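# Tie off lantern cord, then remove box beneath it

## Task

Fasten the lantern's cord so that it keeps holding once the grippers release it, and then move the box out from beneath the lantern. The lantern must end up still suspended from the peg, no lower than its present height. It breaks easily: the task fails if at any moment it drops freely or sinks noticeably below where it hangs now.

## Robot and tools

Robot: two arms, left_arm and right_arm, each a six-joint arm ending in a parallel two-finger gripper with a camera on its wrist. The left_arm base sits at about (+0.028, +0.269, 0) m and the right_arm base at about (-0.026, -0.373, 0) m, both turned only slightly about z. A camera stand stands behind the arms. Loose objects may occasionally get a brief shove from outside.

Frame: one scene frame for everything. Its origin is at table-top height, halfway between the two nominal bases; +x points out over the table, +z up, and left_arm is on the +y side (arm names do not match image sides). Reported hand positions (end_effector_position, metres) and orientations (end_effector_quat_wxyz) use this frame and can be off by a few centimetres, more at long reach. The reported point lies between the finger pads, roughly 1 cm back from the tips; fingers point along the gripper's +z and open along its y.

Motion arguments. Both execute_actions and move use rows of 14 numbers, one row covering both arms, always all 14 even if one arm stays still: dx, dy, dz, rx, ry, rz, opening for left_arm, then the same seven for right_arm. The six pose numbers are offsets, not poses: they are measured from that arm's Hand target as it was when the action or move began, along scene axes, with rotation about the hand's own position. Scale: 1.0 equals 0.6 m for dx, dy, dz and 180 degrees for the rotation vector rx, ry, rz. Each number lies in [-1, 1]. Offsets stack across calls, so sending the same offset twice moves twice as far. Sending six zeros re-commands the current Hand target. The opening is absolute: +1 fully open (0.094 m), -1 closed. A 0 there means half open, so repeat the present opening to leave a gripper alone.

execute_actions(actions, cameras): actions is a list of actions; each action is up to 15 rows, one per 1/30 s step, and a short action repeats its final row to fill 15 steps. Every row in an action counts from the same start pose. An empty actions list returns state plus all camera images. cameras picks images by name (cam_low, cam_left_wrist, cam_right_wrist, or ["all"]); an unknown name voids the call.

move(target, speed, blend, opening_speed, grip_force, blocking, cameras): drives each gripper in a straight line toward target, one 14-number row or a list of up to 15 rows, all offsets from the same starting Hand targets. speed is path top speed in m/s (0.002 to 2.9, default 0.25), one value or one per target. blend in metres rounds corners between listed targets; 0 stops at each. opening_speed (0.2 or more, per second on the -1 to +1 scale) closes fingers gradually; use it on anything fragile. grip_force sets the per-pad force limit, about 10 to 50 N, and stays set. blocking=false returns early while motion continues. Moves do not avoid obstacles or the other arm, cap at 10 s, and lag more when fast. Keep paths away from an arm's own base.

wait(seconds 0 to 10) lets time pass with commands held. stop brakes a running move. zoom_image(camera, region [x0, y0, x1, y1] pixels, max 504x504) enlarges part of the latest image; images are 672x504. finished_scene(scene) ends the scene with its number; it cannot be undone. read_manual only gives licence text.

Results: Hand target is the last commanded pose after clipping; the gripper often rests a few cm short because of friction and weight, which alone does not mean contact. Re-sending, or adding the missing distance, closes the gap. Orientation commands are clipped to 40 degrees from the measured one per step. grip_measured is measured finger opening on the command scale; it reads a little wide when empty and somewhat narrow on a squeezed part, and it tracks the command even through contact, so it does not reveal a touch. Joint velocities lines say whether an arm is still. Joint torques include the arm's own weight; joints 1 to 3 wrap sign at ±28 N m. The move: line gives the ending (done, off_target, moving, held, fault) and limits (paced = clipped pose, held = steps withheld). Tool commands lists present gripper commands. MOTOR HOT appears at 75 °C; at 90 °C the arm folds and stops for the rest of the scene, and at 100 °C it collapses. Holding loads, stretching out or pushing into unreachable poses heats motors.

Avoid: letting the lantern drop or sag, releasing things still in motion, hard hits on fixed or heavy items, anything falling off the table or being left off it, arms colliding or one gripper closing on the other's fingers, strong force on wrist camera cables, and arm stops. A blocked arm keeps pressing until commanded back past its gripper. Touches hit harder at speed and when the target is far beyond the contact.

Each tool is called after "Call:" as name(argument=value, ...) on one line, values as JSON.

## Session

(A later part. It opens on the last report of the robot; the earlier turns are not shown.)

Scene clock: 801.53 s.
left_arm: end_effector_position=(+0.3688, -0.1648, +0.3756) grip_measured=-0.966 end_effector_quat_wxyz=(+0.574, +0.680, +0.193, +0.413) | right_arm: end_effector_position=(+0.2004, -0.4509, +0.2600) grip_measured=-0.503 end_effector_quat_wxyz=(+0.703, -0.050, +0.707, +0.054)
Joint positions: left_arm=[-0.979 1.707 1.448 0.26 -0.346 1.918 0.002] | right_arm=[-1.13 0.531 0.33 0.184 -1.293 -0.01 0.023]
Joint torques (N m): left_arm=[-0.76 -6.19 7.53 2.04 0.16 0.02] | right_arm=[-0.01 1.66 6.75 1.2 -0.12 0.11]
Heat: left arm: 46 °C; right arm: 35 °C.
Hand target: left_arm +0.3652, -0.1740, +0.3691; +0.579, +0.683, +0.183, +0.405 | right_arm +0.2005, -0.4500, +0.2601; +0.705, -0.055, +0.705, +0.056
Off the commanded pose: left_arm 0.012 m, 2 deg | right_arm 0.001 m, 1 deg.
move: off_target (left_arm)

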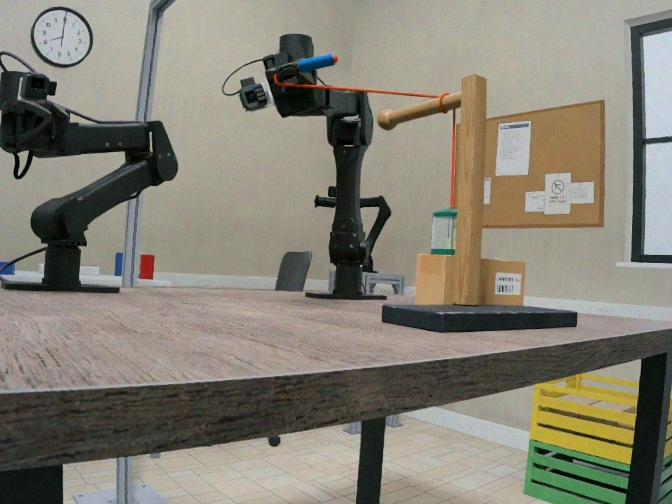

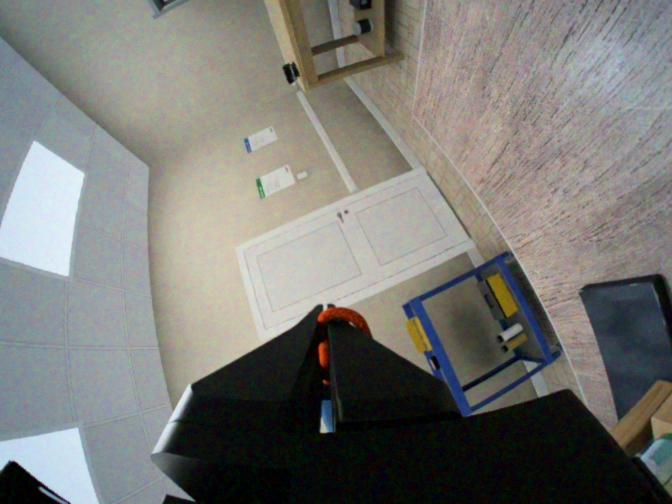

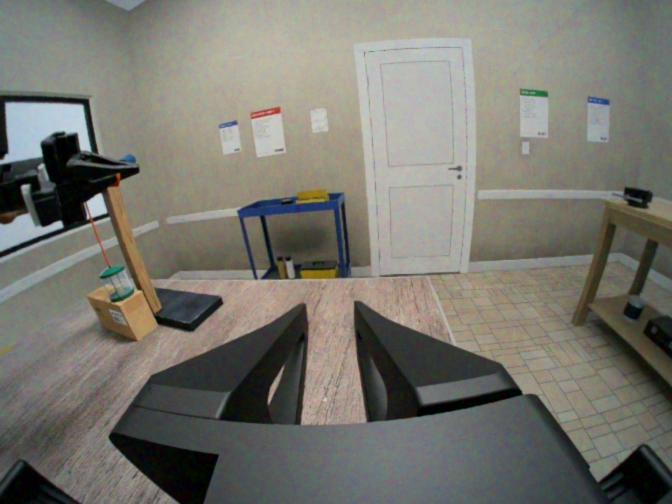

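Call:
move(target=[0,0.1067,-0.0318,-0.48299,0.27886,0.08127,-1,0,0,0,0,0,0,-0.5], speed=0.4, cameras=[])

Call:
move(target=[-0.008,0.0167,-0.0333,-0.54924,0.09685,0.08127,-1,0,0,0,0,0,0,-0.5], speed=0.4, cameras=["all"])

Scene clock: 836.20 s.
left_arm: end_effector_position=(+0.3737, -0.1137, +0.3300) grip_measured=-0.966 end_effector_quat_wxyz=(+0.696, +0.197, +0.689, -0.045) | right_arm: end_effector_position=(+0.2004, -0.4509, +0.2600) grip_measured=-0.503 end_effector_quat_wxyz=(+0.703, -0.050, +0.707, +0.054)
Joint positions: left_arm=[-1.035 1.678 1.264 0.378 -0.731 0.19 0.002] | right_arm=[-1.13 0.531 0.33 0.184 -1.293 -0.01 0.023]
Joint torques (N m): left_arm=[-1.09 -9.7 8.4 1.66 -0.04 -0.15] | right_arm=[-0.01 1.68 6.74 1.2 -0.12 0.11]
Heat: left arm: 47 °C; right arm: 35 °C.
Hand target: left_arm +0.3650, -0.1099, +0.3502; +0.705, +0.183, +0.683, -0.062 | right_arm +0.2005, -0.4500, +0.2601; +0.705, -0.055, +0.705, +0.056
Off the commanded pose: left_arm 0.022 m, 3 deg | right_arm 0.001 m, 1 deg.
move: off_target (left_arm)
No camera images: "cameras" was empty.

Scene clock: 839.53 s.
left_arm: end_effector_position=(+0.3654, -0.0829, +0.3289) grip_measured=-0.967 end_effector_quat_wxyz=(+0.512, -0.511, +0.486, -0.490) | right_arm: end_effector_position=(+0.2004, -0.4509, +0.2600) grip_measured=-0.503 end_effector_quat_wxyz=(+0.703, -0.050, +0.707, +0.054)
Joint positions: left_arm=[-1.123 1.784 1.346 0.451 -1.211 -1.561 0.002] | right_arm=[-1.13 0.531 0.33 0.184 -1.293 -0.01 0.023]
Joint torques (N m): left_arm=[-1.89 -6.35 9.96 1.29 0.22 -0.03] | right_arm=[-0.01 1.65 6.74 1.2 -0.12 0.11]
Heat: left arm: 46 °C; right arm: 35 °C.
Hand target: left_arm +0.3603, -0.0999, +0.3301; +0.500, -0.500, +0.499, -0.500 | right_arm +0.2005, -0.4500, +0.2601; +0.705, -0.055, +0.705, +0.056
Off the commanded pose: left_arm 0.018 m, 3 deg | right_arm 0.001 m, 1 deg.
move: off_target (left_arm)

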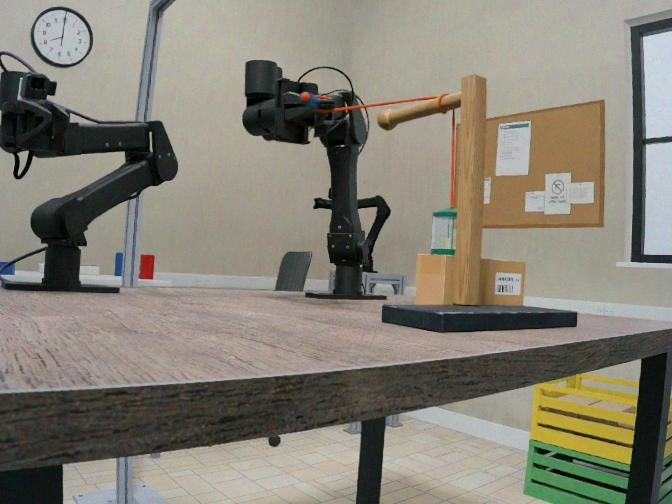

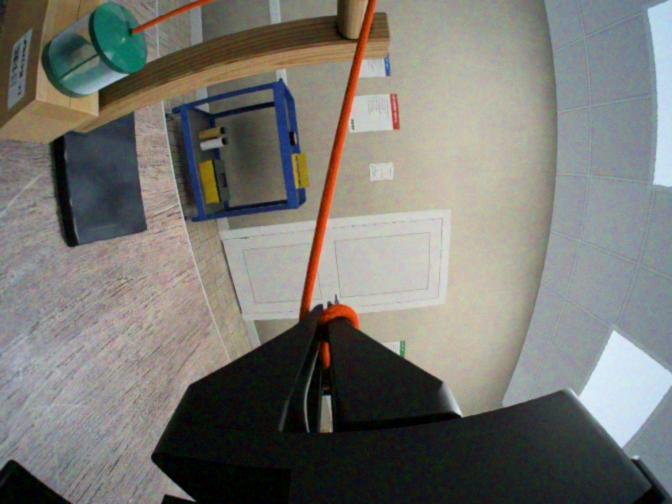

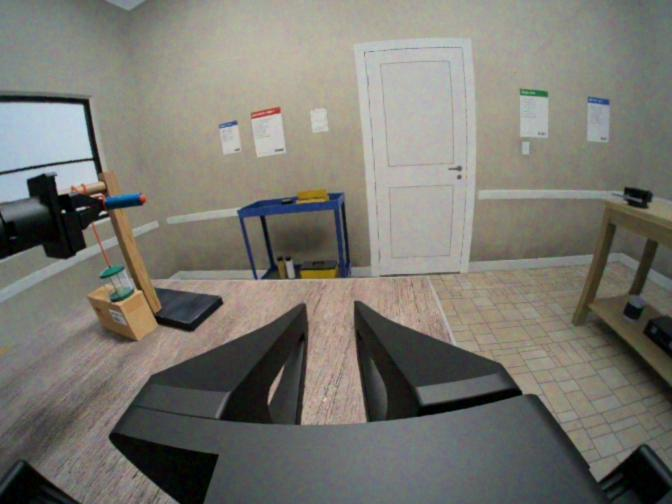

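Call:
zoom_image(camera="cam_left_wrist", region=[240, 240, 440, 390])

Call:
zoom_image(camera="cam_low", region=[230, 50, 480, 240])

Scaled by 2.520 from the camera's 672x504 image, which has a finer 960x720 frame.

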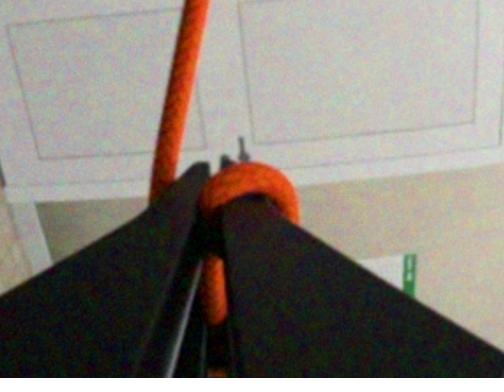

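Scaled by 2.016 from the camera's 672x504 image, which has a finer 960x720 frame.

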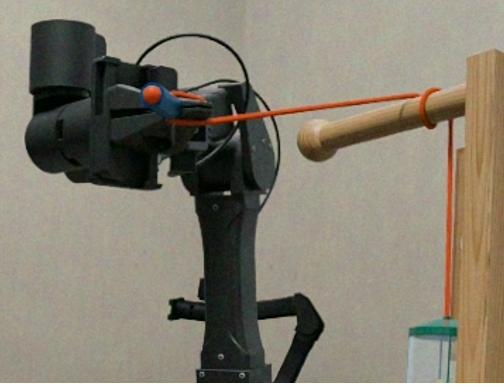

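Call:
move(target=[[-0.0255,0.0665,0.0082,0,0,0,-1,0,0,0,0,0,0,-0.5],[-0.1505,0.0665,0.0248,0,0,0.0444,-1,0,0,0,0,0,0,-0.5]], blend=[0.01,0], speed=0.15, cameras=["cam_low","cam_left_wrist"])

Scene clock: 899.77 s.
left_arm: end_effector_position=(+0.2776, -0.0548, +0.3321) grip_measured=-0.967 end_effector_quat_wxyz=(+0.546, -0.538, +0.459, -0.449) | right_arm: end_effector_position=(+0.2004, -0.4509, +0.2600) grip_measured=-0.503 end_effector_quat_wxyz=(+0.703, -0.050, +0.707, +0.054)
Joint positions: left_arm=[-1.334 1.665 1.228 0.438 -1.55 -1.551 0.002] | right_arm=[-1.13 0.531 0.33 0.184 -1.293 -0.01 0.023]
Joint torques (N m): left_arm=[-1.99 -7.71 9.02 1.16 0.14 0.17] | right_arm=[-0.01 1.66 6.74 1.2 -0.12 0.11]
Heat: left arm: 41 °C; right arm: 35 °C.
Hand target: left_arm +0.2700, -0.0600, +0.3450; +0.534, -0.534, +0.463, -0.464 | right_arm +0.2005, -0.4500, +0.2601; +0.705, -0.055, +0.705, +0.056
Off the commanded pose: left_arm 0.016 m, 2 deg | right_arm 0.001 m, 1 deg.
move: off_target (left_arm)
Images, in order (width x height): cam_low 672x504, cam_left_wrist 672x504.

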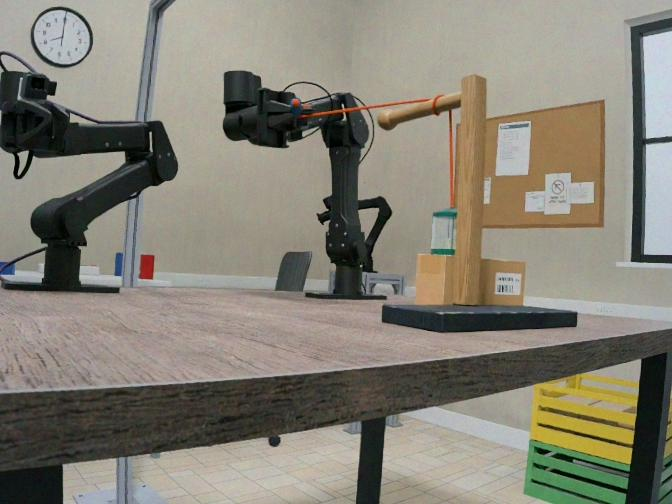

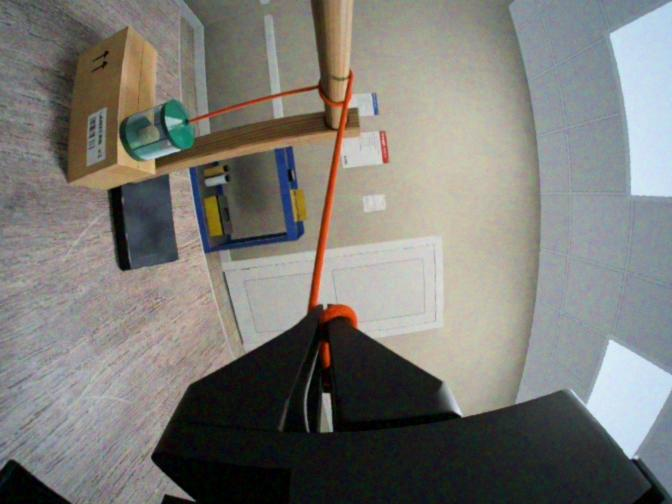

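Call:
move(target=[-0.06,-0.03,0,0,0,0,-1,0,0,0,0,0,0,-0.5], speed=0.08, cameras=["cam_low","cam_left_wrist"])

Scene clock: 914.37 s.
left_arm: end_effector_position=(+0.2490, -0.0692, +0.3359) grip_measured=-0.968 end_effector_quat_wxyz=(+0.533, -0.527, +0.471, -0.464) | right_arm: end_effector_position=(+0.2004, -0.4509, +0.2600) grip_measured=-0.503 end_effector_quat_wxyz=(+0.703, -0.050, +0.707, +0.054)
Joint positions: left_arm=[-1.418 1.665 1.24 0.438 -1.583 -1.545 0.002] | right_arm=[-1.13 0.531 0.33 0.184 -1.293 -0.01 0.023]
Joint torques (N m): left_arm=[-3.64 -6.74 9.2 1.15 0 0.13] | right_arm=[-0.02 1.66 6.75 1.2 -0.12 0.11]
Heat: left arm: 40 °C; right arm: 35 °C.
Hand target: left_arm +0.2340, -0.0781, +0.3449; +0.534, -0.534, +0.464, -0.464 | right_arm +0.2005, -0.4500, +0.2601; +0.705, -0.055, +0.705, +0.056
Off the commanded pose: left_arm 0.020 m, 1 deg | right_arm 0.001 m, 1 deg.
joint sent to its limit (left arm) — joint 5 (wrist yaw), lower limit. The joint targets are off in orientation, not in position.
move: off_target (left_arm)
Images, in order (width x height): cam_low 672x504, cam_left_wrist 672x504.

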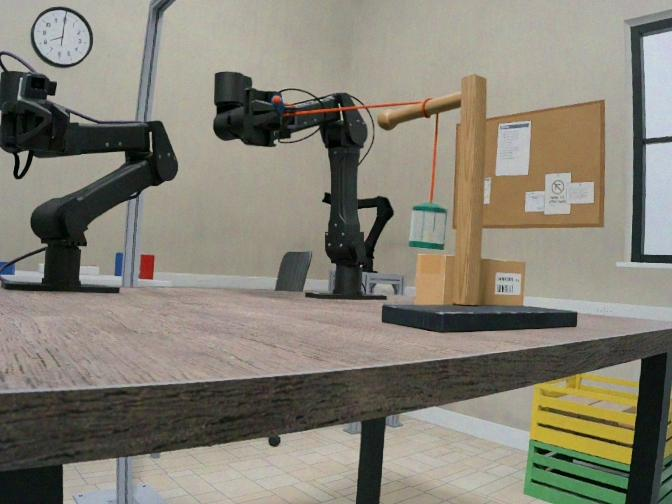

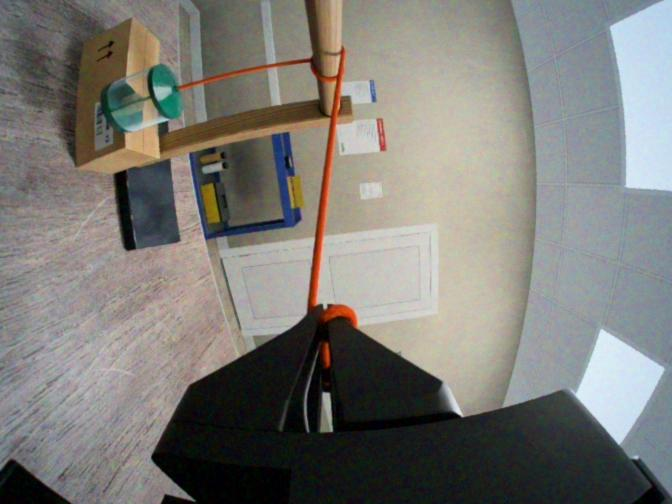

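Call:
zoom_image(camera="cam_low", region=[370, 70, 530, 340])

Call:
zoom_image(camera="cam_left_wrist", region=[60, 0, 400, 260])

Scaled by 1.867 from the camera's 672x504 image, which has a finer 960x720 frame.

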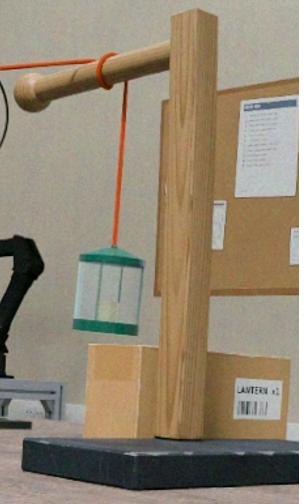

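Scaled by 1.482 from the camera's 672x504 image, which has a finer 960x720 frame.

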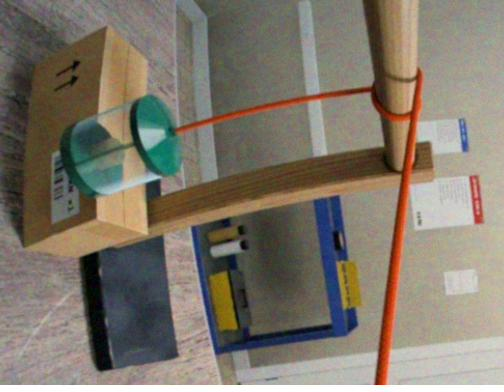

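Call:
move(target=[[0.0933,-0.0667,0.0167,0,0,-0.015,-1,0,0,0,0,0,0,-0.5],[0.21,-0.1117,0.02,0,0,-0.03,-1,0,0,0,0,0,0,-0.5],[0.3267,-0.1233,0.0217,0,0,-0.0444,-1,0,0,0,0,0,0,-0.5]], blend=[0.02,0.02,0], speed=0.1, cameras=["cam_low","cam_left_wrist"])

Scene clock: 936.87 s.
left_arm: end_effector_position=(+0.4257, -0.1121, +0.3689) grip_measured=-0.968 end_effector_quat_wxyz=(+0.530, -0.533, +0.460, -0.473) | right_arm: end_effector_position=(+0.2004, -0.4509, +0.2600) grip_measured=-0.503 end_effector_quat_wxyz=(+0.703, -0.050, +0.707, +0.054)
Joint positions: left_arm=[-1.038 2.033 1.833 0.227 -1.208 -1.561 0.001] | right_arm=[-1.13 0.531 0.33 0.184 -1.293 -0.01 0.023]
Joint torques (N m): left_arm=[-1.51 -6.41 10.09 1.34 1.04 -0.1] | right_arm=[-0.01 1.65 6.74 1.2 -0.13 0.12]
Heat: left arm: 39 °C; right arm: 35 °C.
Hand target: left_arm +0.4300, -0.1519, +0.3581; +0.500, -0.500, +0.499, -0.500 | right_arm +0.2005, -0.4500, +0.2601; +0.705, -0.055, +0.705, +0.056
Off the commanded pose: left_arm 0.042 m, 8 deg | right_arm 0.001 m, 1 deg.
move: off_target (left_arm)
Images, in order (width x height): cam_low 672x504, cam_left_wrist 672x504.

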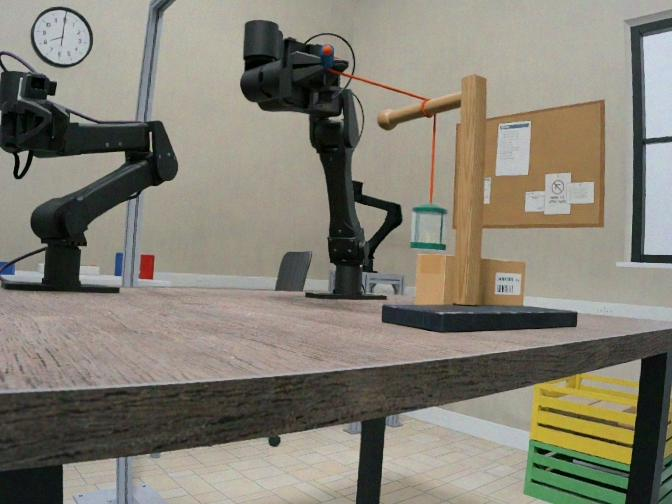

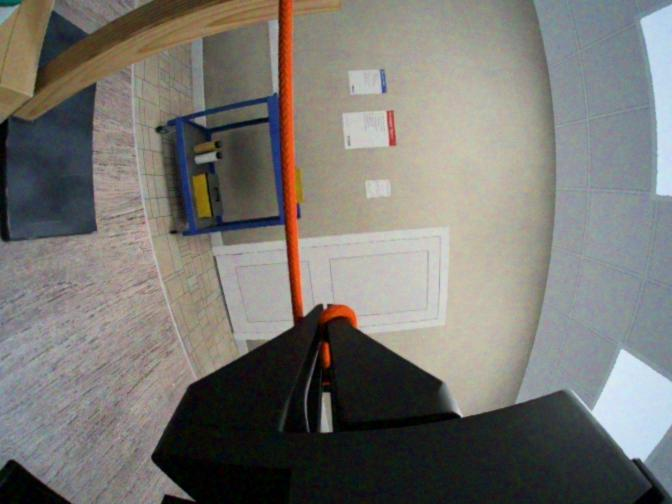

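Call:
move(target=[[0.1167,0.045,0.0033,0,0,0,-1,0,0,0,0,0,0,-0.5],[0.1833,0.1,0.0033,0,0,0,-1,0,0,0,0,0,0,-0.5]], blend=[0.02,0], speed=0.08, cameras=["cam_low","cam_left_wrist","cam_right_wrist"])

Scene clock: 958.27 s.
left_arm: end_effector_position=(+0.5343, -0.0826, +0.3669) grip_measured=-0.968 end_effector_quat_wxyz=(+0.506, -0.504, +0.491, -0.499) | right_arm: end_effector_position=(+0.2004, -0.4509, +0.2600) grip_measured=-0.503 end_effector_quat_wxyz=(+0.703, -0.050, +0.707, +0.054)
Joint positions: left_arm=[-0.791 2.132 1.98 0.166 -0.85 -1.567 0.001] | right_arm=[-1.13 0.531 0.33 0.184 -1.293 -0.01 0.023]
Joint torques (N m): left_arm=[-0.1 -8.08 10.48 1.55 0.21 -0.04] | right_arm=[-0.01 1.66 6.74 1.2 -0.12 0.11]
Heat: left arm: 41 °C; right arm: 35 °C.
Hand target: left_arm +0.5400, -0.0920, +0.3599; +0.500, -0.500, +0.499, -0.500 | right_arm +0.2005, -0.4500, +0.2601; +0.705, -0.055, +0.705, +0.056
Off the commanded pose: left_arm 0.013 m, 1 deg | right_arm 0.001 m, 1 deg.
move: off_target (left_arm)

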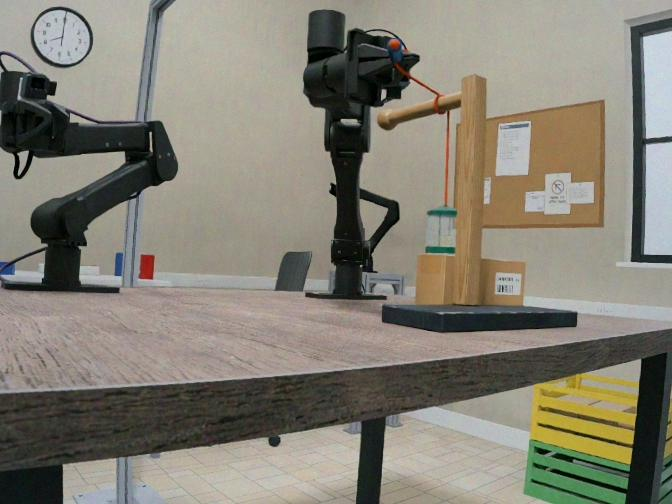

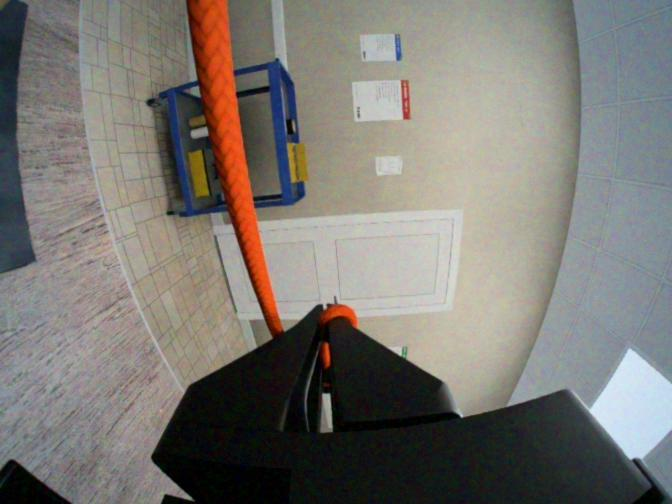

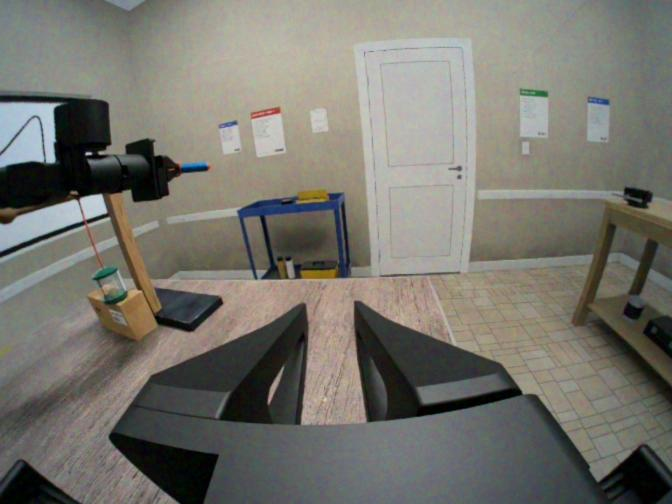

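Call:
move(target=[[-0.3,0.0033,0,0,0,0,-1,0,0,0,0,0,0,-0.5],[-0.3167,0.0783,-0.1583,0.25,0,0,-1,0,0,0,0,0,0,-0.5],[-0.325,0.2783,-0.225,0.5,0,0,-1,0,0,0,0,0,0,-0.5]], blend=[0.02,0.02,0], speed=0.2, cameras=["cam_low","cam_left_wrist","cam_right_wrist"])

Scene clock: 987.97 s.
left_arm: end_effector_position=(+0.3462, +0.0701, +0.2184) grip_measured=-0.968 end_effector_quat_wxyz=(+0.702, +0.005, +0.713, +0.005) | right_arm: end_effector_position=(+0.2004, -0.4509, +0.2600) grip_measured=-0.503 end_effector_quat_wxyz=(+0.703, -0.050, +0.707, +0.054)
Joint positions: left_arm=[-0.929 1.39 0.488 0.875 -0.967 -0.009 0.001] | right_arm=[-1.13 0.531 0.33 0.184 -1.293 -0.01 0.023]
Joint torques (N m): left_arm=[0.59 -5.38 5.68 1.74 0 0.12] | right_arm=[-0.02 1.65 6.74 1.2 -0.12 0.12]
Heat: left arm: 40 °C; right arm: 35 °C.
Hand target: left_arm +0.3450, +0.0750, +0.2249; +0.707, +0.000, +0.707, +0.000 | right_arm +0.2005, -0.4500, +0.2601; +0.705, -0.055, +0.705, +0.056
Off the commanded pose: left_arm 0.008 m, 1 deg | right_arm 0.001 m, 1 deg.
move: done

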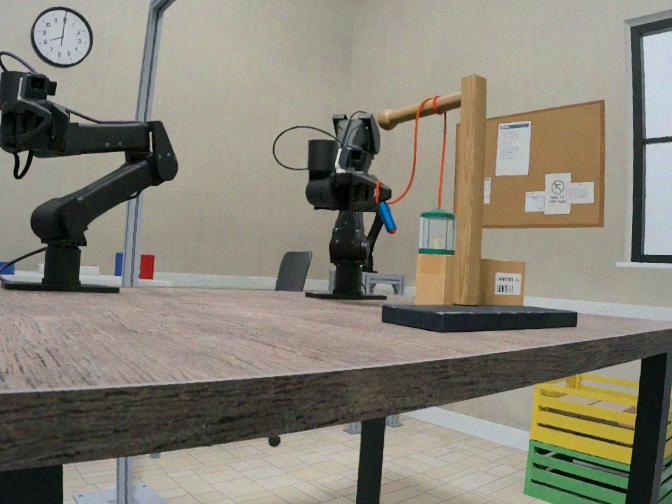

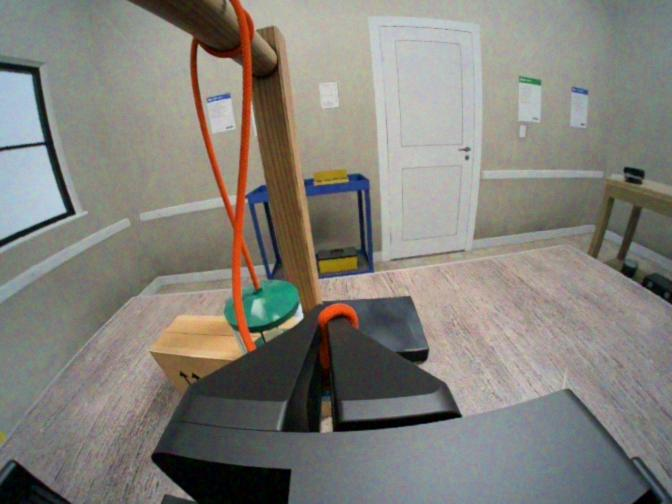

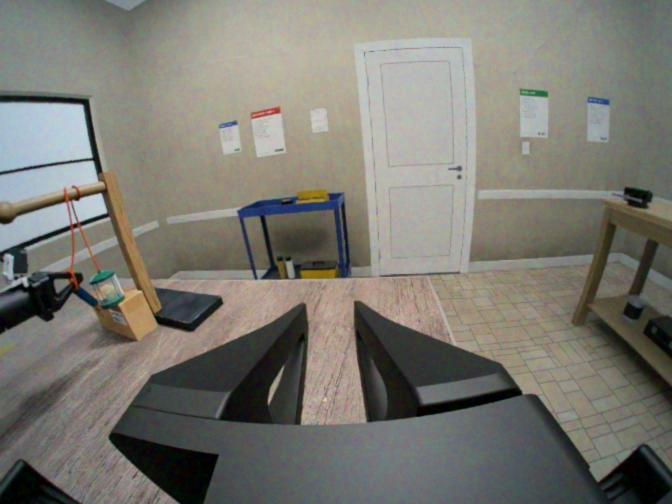

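Call:
move(target=[[-0.0083,0.15,0.05,0.25,0,0,-1,0,0,0,0,0,0,-0.5],[-0.025,0.2,0.1835,0.31918,-0.11617,-0.20122,-1,0,0,0,0,0,0,-0.5]], blend=[0.02,0], speed=0.2, cameras=["cam_low","cam_left_wrist","cam_right_wrist"])

Scene clock: 1008.07 s.
left_arm: end_effector_position=(+0.3313, +0.1958, +0.3231) grip_measured=-0.968 end_effector_quat_wxyz=(+0.693, +0.537, +0.466, +0.119) | right_arm: end_effector_position=(+0.2004, -0.4509, +0.2600) grip_measured=-0.503 end_effector_quat_wxyz=(+0.703, -0.050, +0.707, +0.054)
Joint positions: left_arm=[0.278 0.852 0.648 0.186 0.923 1.04 0.001] | right_arm=[-1.13 0.531 0.33 0.184 -1.293 -0.01 0.023]
Joint torques (N m): left_arm=[0.54 -0.24 10.59 1.57 0.19 0.05] | right_arm=[0.01 1.66 6.74 1.2 -0.12 0.11]
Heat: left arm: 39 °C; right arm: 34 °C.
Hand target: left_arm +0.3300, +0.1951, +0.3350; +0.696, +0.542, +0.454, +0.122 | right_arm +0.2005, -0.4500, +0.2601; +0.705, -0.055, +0.705, +0.056
Off the commanded pose: left_arm 0.012 m, 2 deg | right_arm 0.001 m, 1 deg.
move: off_target (left_arm)

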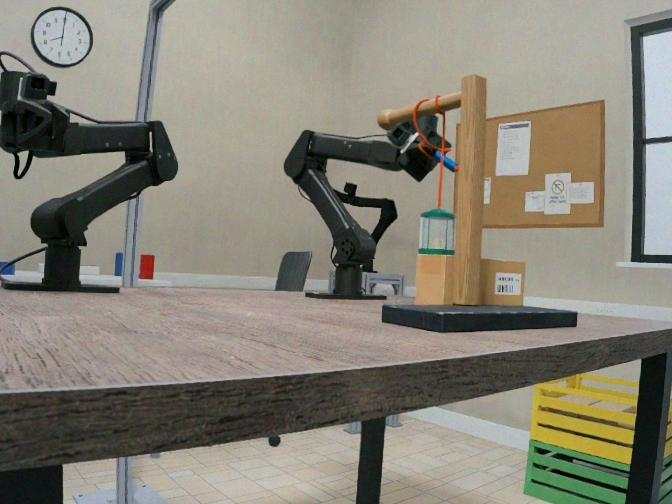

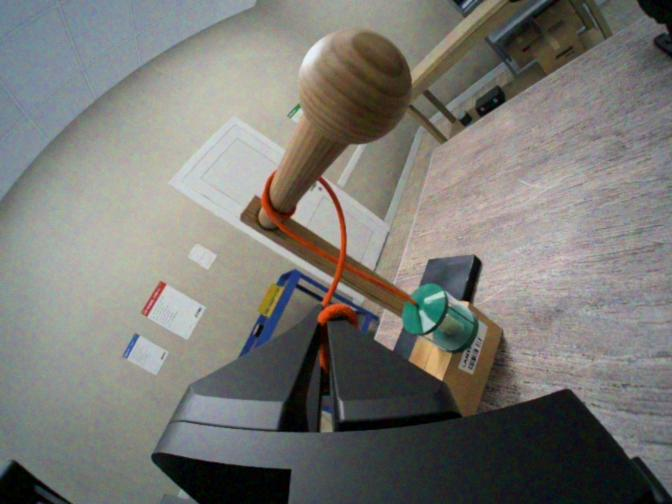

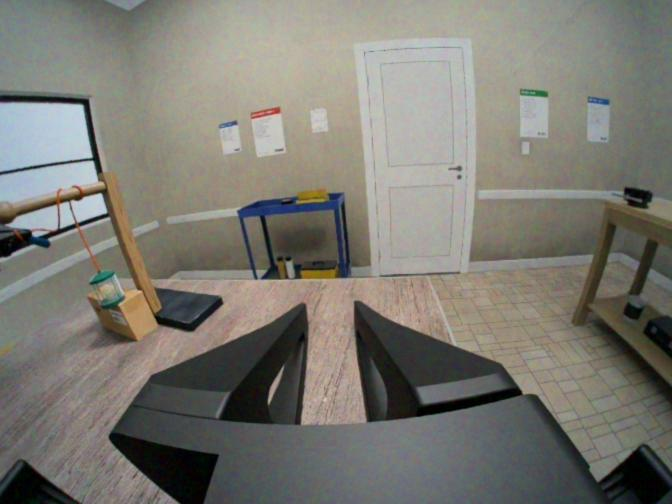

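Call:
zoom_image(camera="cam_left_wrist", region=[220, 20, 460, 380])

Call:
zoom_image(camera="cam_low", region=[370, 70, 490, 260])

Scaled by 1.400 from the camera's 672x504 image, which has a finer 960x720 frame.

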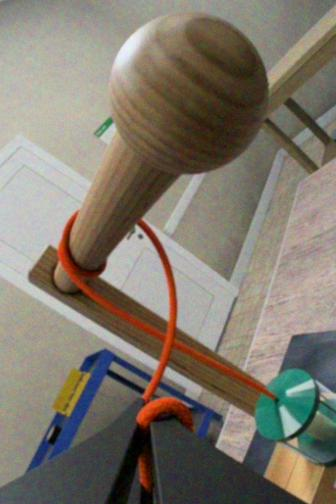

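Scaled by 2.653 from the camera's 672x504 image, which has a finer 960x720 frame.

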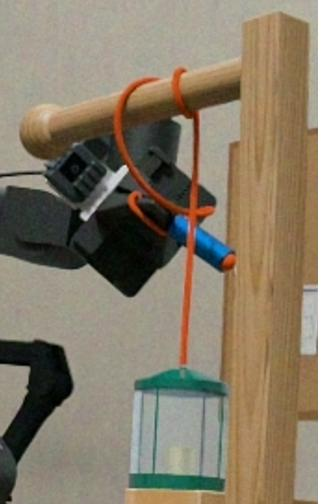

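Call:
move(target=[[0,0,0,0.2128,-0.1786,0,-1,0,0,0,0,0,0,-0.5],[-0.0447,0.0373,0.0,0.2128,-0.1786,0,-1,0,0,0,0,0,0,-0.5]], blend=[0,0], speed=[0.25,0.05], cameras=["cam_low","cam_left_wrist"])

Scene clock: 1047.97 s.
left_arm: end_effector_position=(+0.3086, +0.2198, +0.3293) grip_measured=-0.968 end_effector_quat_wxyz=(+0.577, +0.682, +0.193, +0.405) | right_arm: end_effector_position=(+0.2004, -0.4509, +0.2600) grip_measured=-0.503 end_effector_quat_wxyz=(+0.703, -0.050, +0.707, +0.054)
Joint positions: left_arm=[0.463 0.787 0.648 0.126 1.107 1.917 0.001] | right_arm=[-1.13 0.531 0.33 0.184 -1.293 -0.01 0.023]
Joint torques (N m): left_arm=[0.62 -1.02 8.55 1.35 0.24 0.04] | right_arm=[-0.01 1.66 6.74 1.2 -0.12 0.12]
Heat: left arm: 41 °C; right arm: 34 °C.
Hand target: left_arm +0.3032, +0.2174, +0.3350; +0.579, +0.683, +0.183, +0.405 | right_arm +0.2005, -0.4500, +0.2601; +0.705, -0.055, +0.705, +0.056
Off the commanded pose: left_arm 0.008 m, 1 deg | right_arm 0.001 m, 1 deg.
move: done
Images, in order (width x height): cam_low 672x504, cam_left_wrist 672x504.

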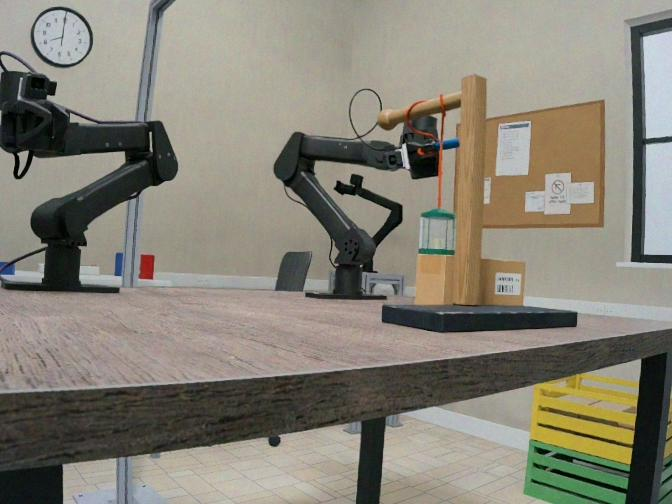

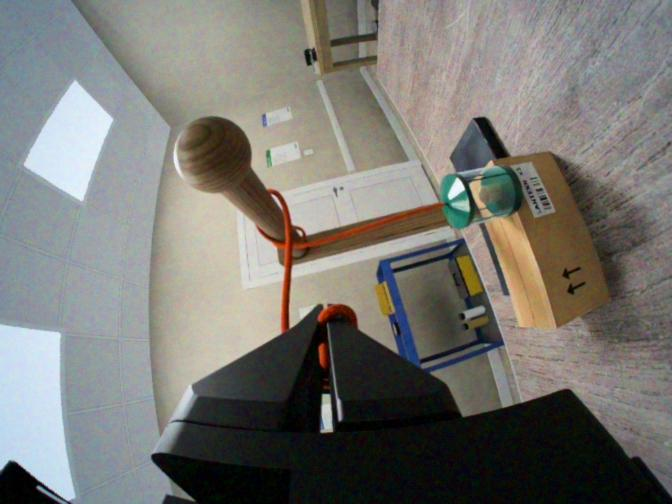

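Call:
zoom_image(camera="cam_left_wrist", region=[220, 160, 460, 400])

Call:
zoom_image(camera="cam_low", region=[370, 70, 490, 260])

Scaled by 2.100 from the camera's 672x504 image, which has a finer 960x720 frame.

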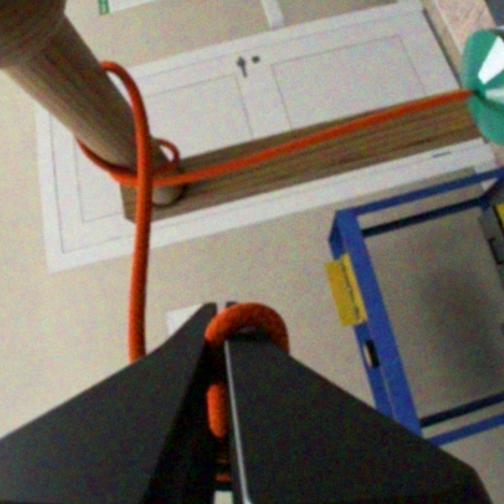

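Scaled by 2.653 from the camera's 672x504 image, which has a finer 960x720 frame.

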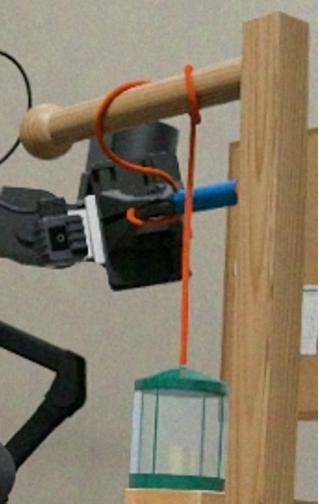

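Call:
move(target=[-0.0447,0.0373,0.0,0,0,0,-1,0,0,0,0,0,0,-0.5], speed=0.05, cameras=["cam_low","cam_left_wrist"])

Call:
zoom_image(camera="cam_left_wrist", region=[220, 160, 460, 400])

Scene clock: 1061.23 s.
left_arm: end_effector_position=(+0.2812, +0.2428, +0.3350) grip_measured=-0.968 end_effector_quat_wxyz=(+0.576, +0.681, +0.187, +0.411) | right_arm: end_effector_position=(+0.2004, -0.4509, +0.2600) grip_measured=-0.503 end_effector_quat_wxyz=(+0.703, -0.050, +0.707, +0.054)
Joint positions: left_arm=[0.69 0.732 0.648 0.09 1.334 1.917 0.001] | right_arm=[-1.13 0.531 0.33 0.184 -1.293 -0.01 0.023]
Joint torques (N m): left_arm=[0.57 -0.4 7.32 1.2 0.28 0.01] | right_arm=[-0.01 1.66 6.74 1.2 -0.13 0.11]
Heat: left arm: 40 °C; right arm: 34 °C.
Hand target: left_arm +0.2764, +0.2398, +0.3349; +0.579, +0.683, +0.183, +0.405 | right_arm +0.2005, -0.4500, +0.2601; +0.705, -0.055, +0.705, +0.056
Off the commanded pose: left_arm 0.006 m, 1 deg | right_arm 0.001 m, 1 deg.
move: done
Images, in order (width x height): cam_low 672x504, cam_left_wrist 672x504.

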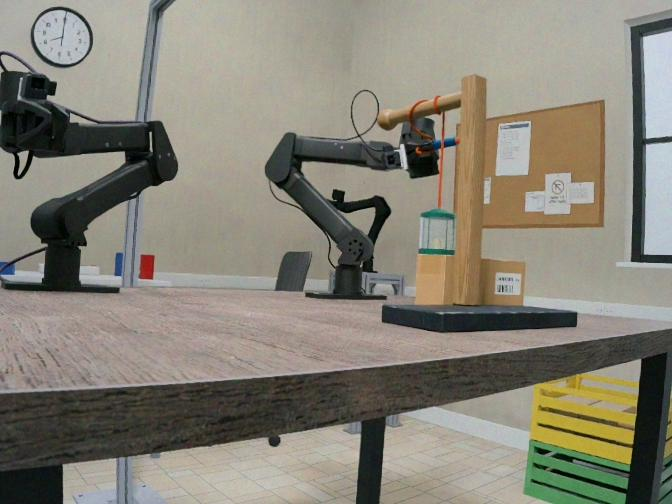

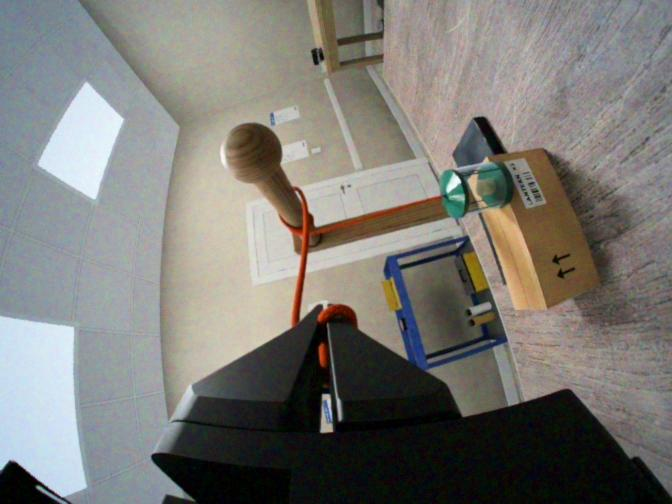

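Scaled by 2.100 from the camera's 672x504 image, which has a finer 960x720 frame.

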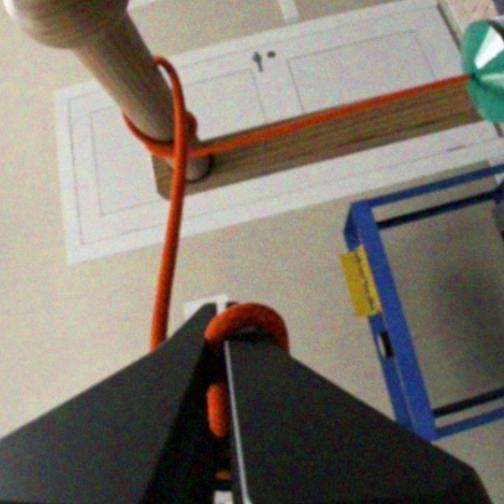

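Call:
move(target=[-0.0383,0.032,0.0,0,0,0,-1,0,0,0,0,0,0,-0.5], speed=0.05, cameras=["cam_low","cam_left_wrist"])

Call:
zoom_image(camera="cam_left_wrist", region=[220, 160, 460, 400])

Scene clock: 1071.67 s.
left_arm: end_effector_position=(+0.2555, +0.2566, +0.3382) grip_measured=-0.968 end_effector_quat_wxyz=(+0.574, +0.686, +0.173, +0.413) | right_arm: end_effector_position=(+0.2004, -0.4509, +0.2600) grip_measured=-0.503 end_effector_quat_wxyz=(+0.703, -0.050, +0.707, +0.054)
Joint positions: left_arm=[0.891 0.704 0.648 0.089 1.552 1.915 0.001] | right_arm=[-1.13 0.531 0.33 0.184 -1.293 -0.01 0.023]
Joint torques (N m): left_arm=[1.48 0.17 6.34 1.05 0.07 -0.14] | right_arm=[-0.01 1.65 6.74 1.2 -0.12 0.12]
Heat: left arm: 39 °C; right arm: 34 °C.
Hand target: left_arm +0.2534, +0.2590, +0.3350; +0.579, +0.683, +0.183, +0.405 | right_arm +0.2005, -0.4500, +0.2601; +0.705, -0.055, +0.705, +0.056
Off the commanded pose: left_arm 0.005 m, 2 deg | right_arm 0.001 m, 1 deg.
joint sent to its limit (left arm) — joint 5 (wrist yaw), upper limit. The joint targets still meet the commanded pose.
move: done
Images, in order (width x height): cam_low 672x504, cam_left_wrist 672x504.

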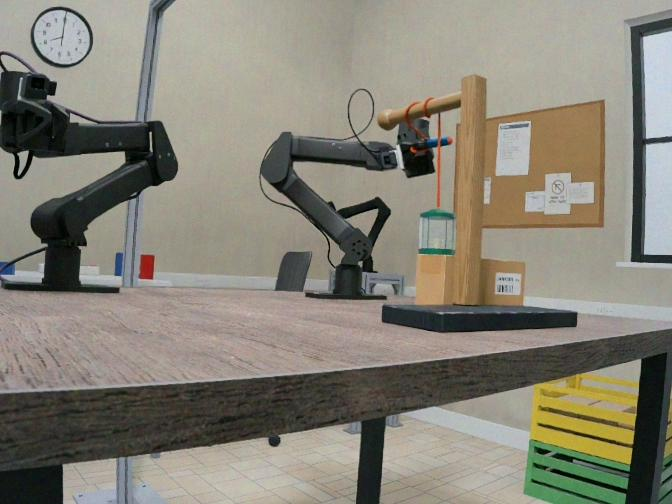

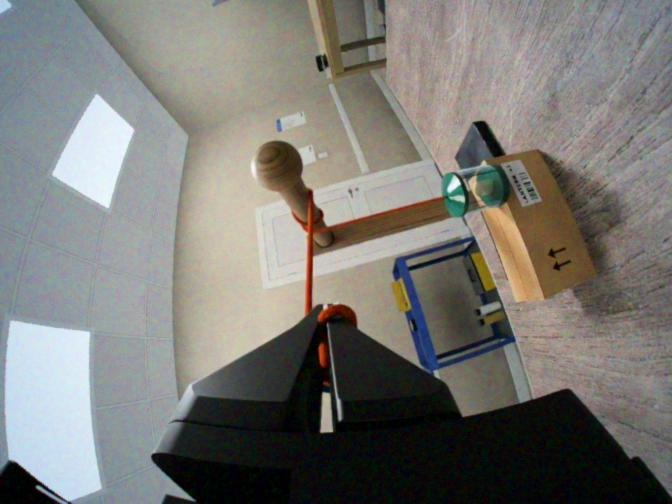

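Scaled by 2.100 from the camera's 672x504 image, which has a finer 960x720 frame.

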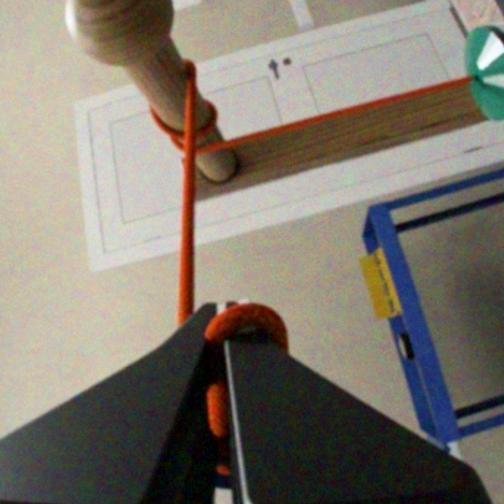

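Call:
move(target=[[0.0277,-0.115,-0.1,-0.2128,0.1786,0,-1,0,0.1,-0.03,0,0,0.08,0.1],[0.0277,-0.2983,-0.1667,-0.35272,0.27065,0.02311,-1,0,0.3,-0.08,0,0,0.18,0.1],[0.0443,-0.4817,-0.1717,-0.50103,0.35083,0.03734,-1,-0.001,0.45,-0.117,0,0,0.2833,0.1]], blend=[0.02,0.02,0], speed=0.2, cameras=["all"])

Scene clock: 1253.60 s.
left_arm: end_effector_position=(+0.2839, -0.0195, +0.2373) grip_measured=-0.968 end_effector_quat_wxyz=(+0.694, +0.171, +0.677, -0.175) | right_arm: end_effector_position=(+0.2004, -0.1806, +0.1857) grip_measured=+0.097 end_effector_quat_wxyz=(+0.604, -0.353, +0.620, +0.355)
Joint positions: left_arm=[-1.089 1.286 0.451 0.865 -0.634 0.018 0.001] | right_arm=[0.269 0.916 0.101 0.789 -0.793 -0.005 0.052]
Joint torques (N m): left_arm=[-1.51 -1.73 8.29 1.5 0.12 -0.19] | right_arm=[0.36 -0.58 6.3 1.51 0.02 0.07]
Heat: left arm: 37 °C; right arm: 34 °C.
Hand target: left_arm +0.2800, -0.0299, +0.2320; +0.683, +0.183, +0.683, -0.183 | right_arm +0.2000, -0.1800, +0.1898; +0.613, -0.353, +0.612, +0.354
Off the commanded pose: left_arm 0.012 m, 2 deg | right_arm 0.004 m, 1 deg.
move: off_target (left_arm)

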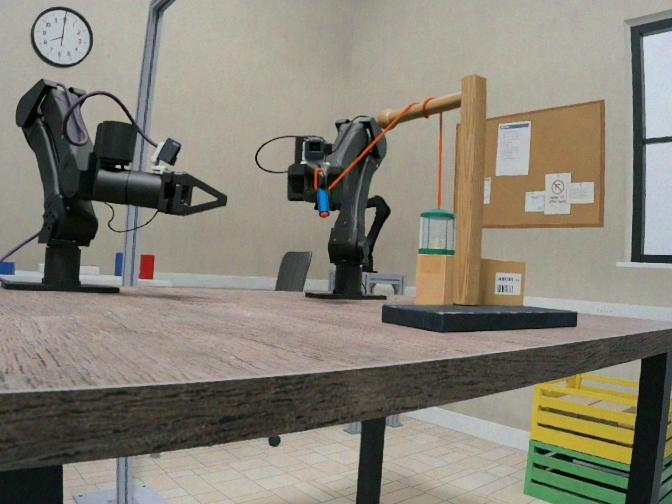

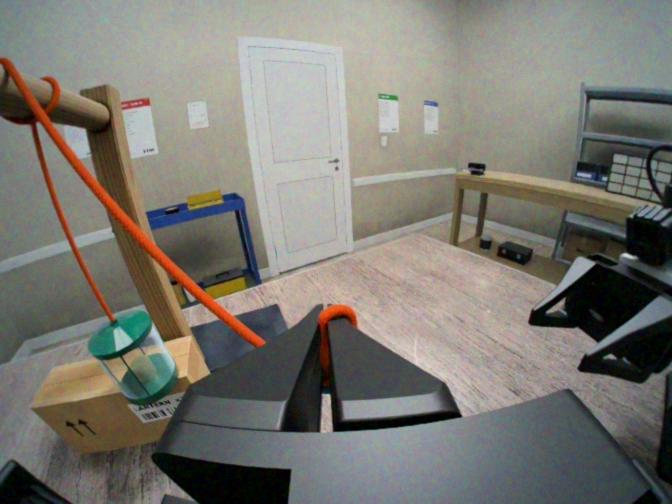

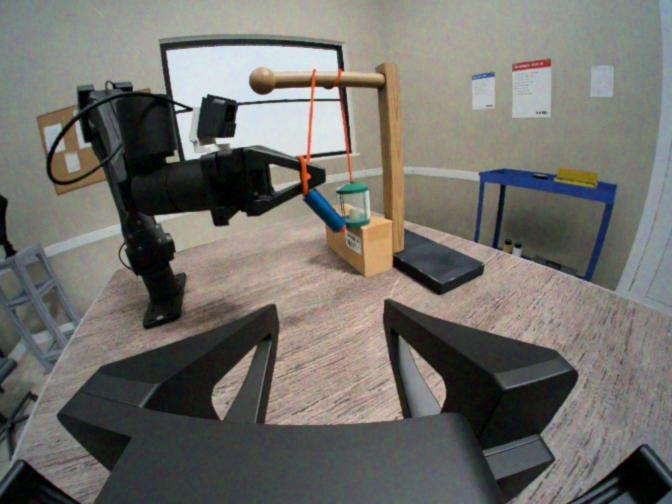

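Call:
zoom_image(camera="cam_right_wrist", region=[190, 60, 430, 300])

Call:
zoom_image(camera="cam_low", region=[180, 80, 480, 300])

Scaled by 2.100 from the camera's 672x504 image, which has a finer 960x720 frame.

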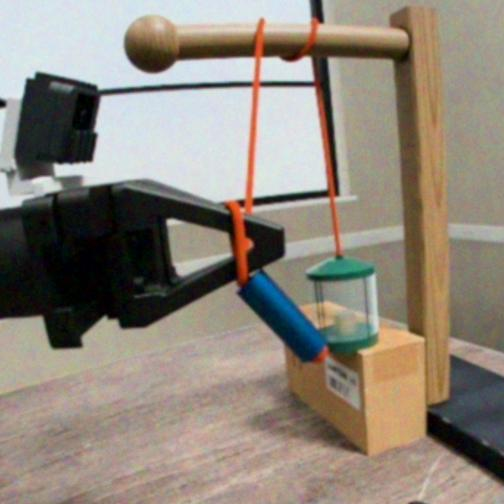

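Scaled by 1.680 from the camera's 672x504 image, which has a finer 960x720 frame.

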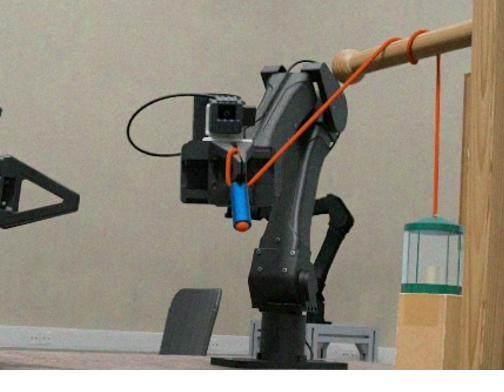

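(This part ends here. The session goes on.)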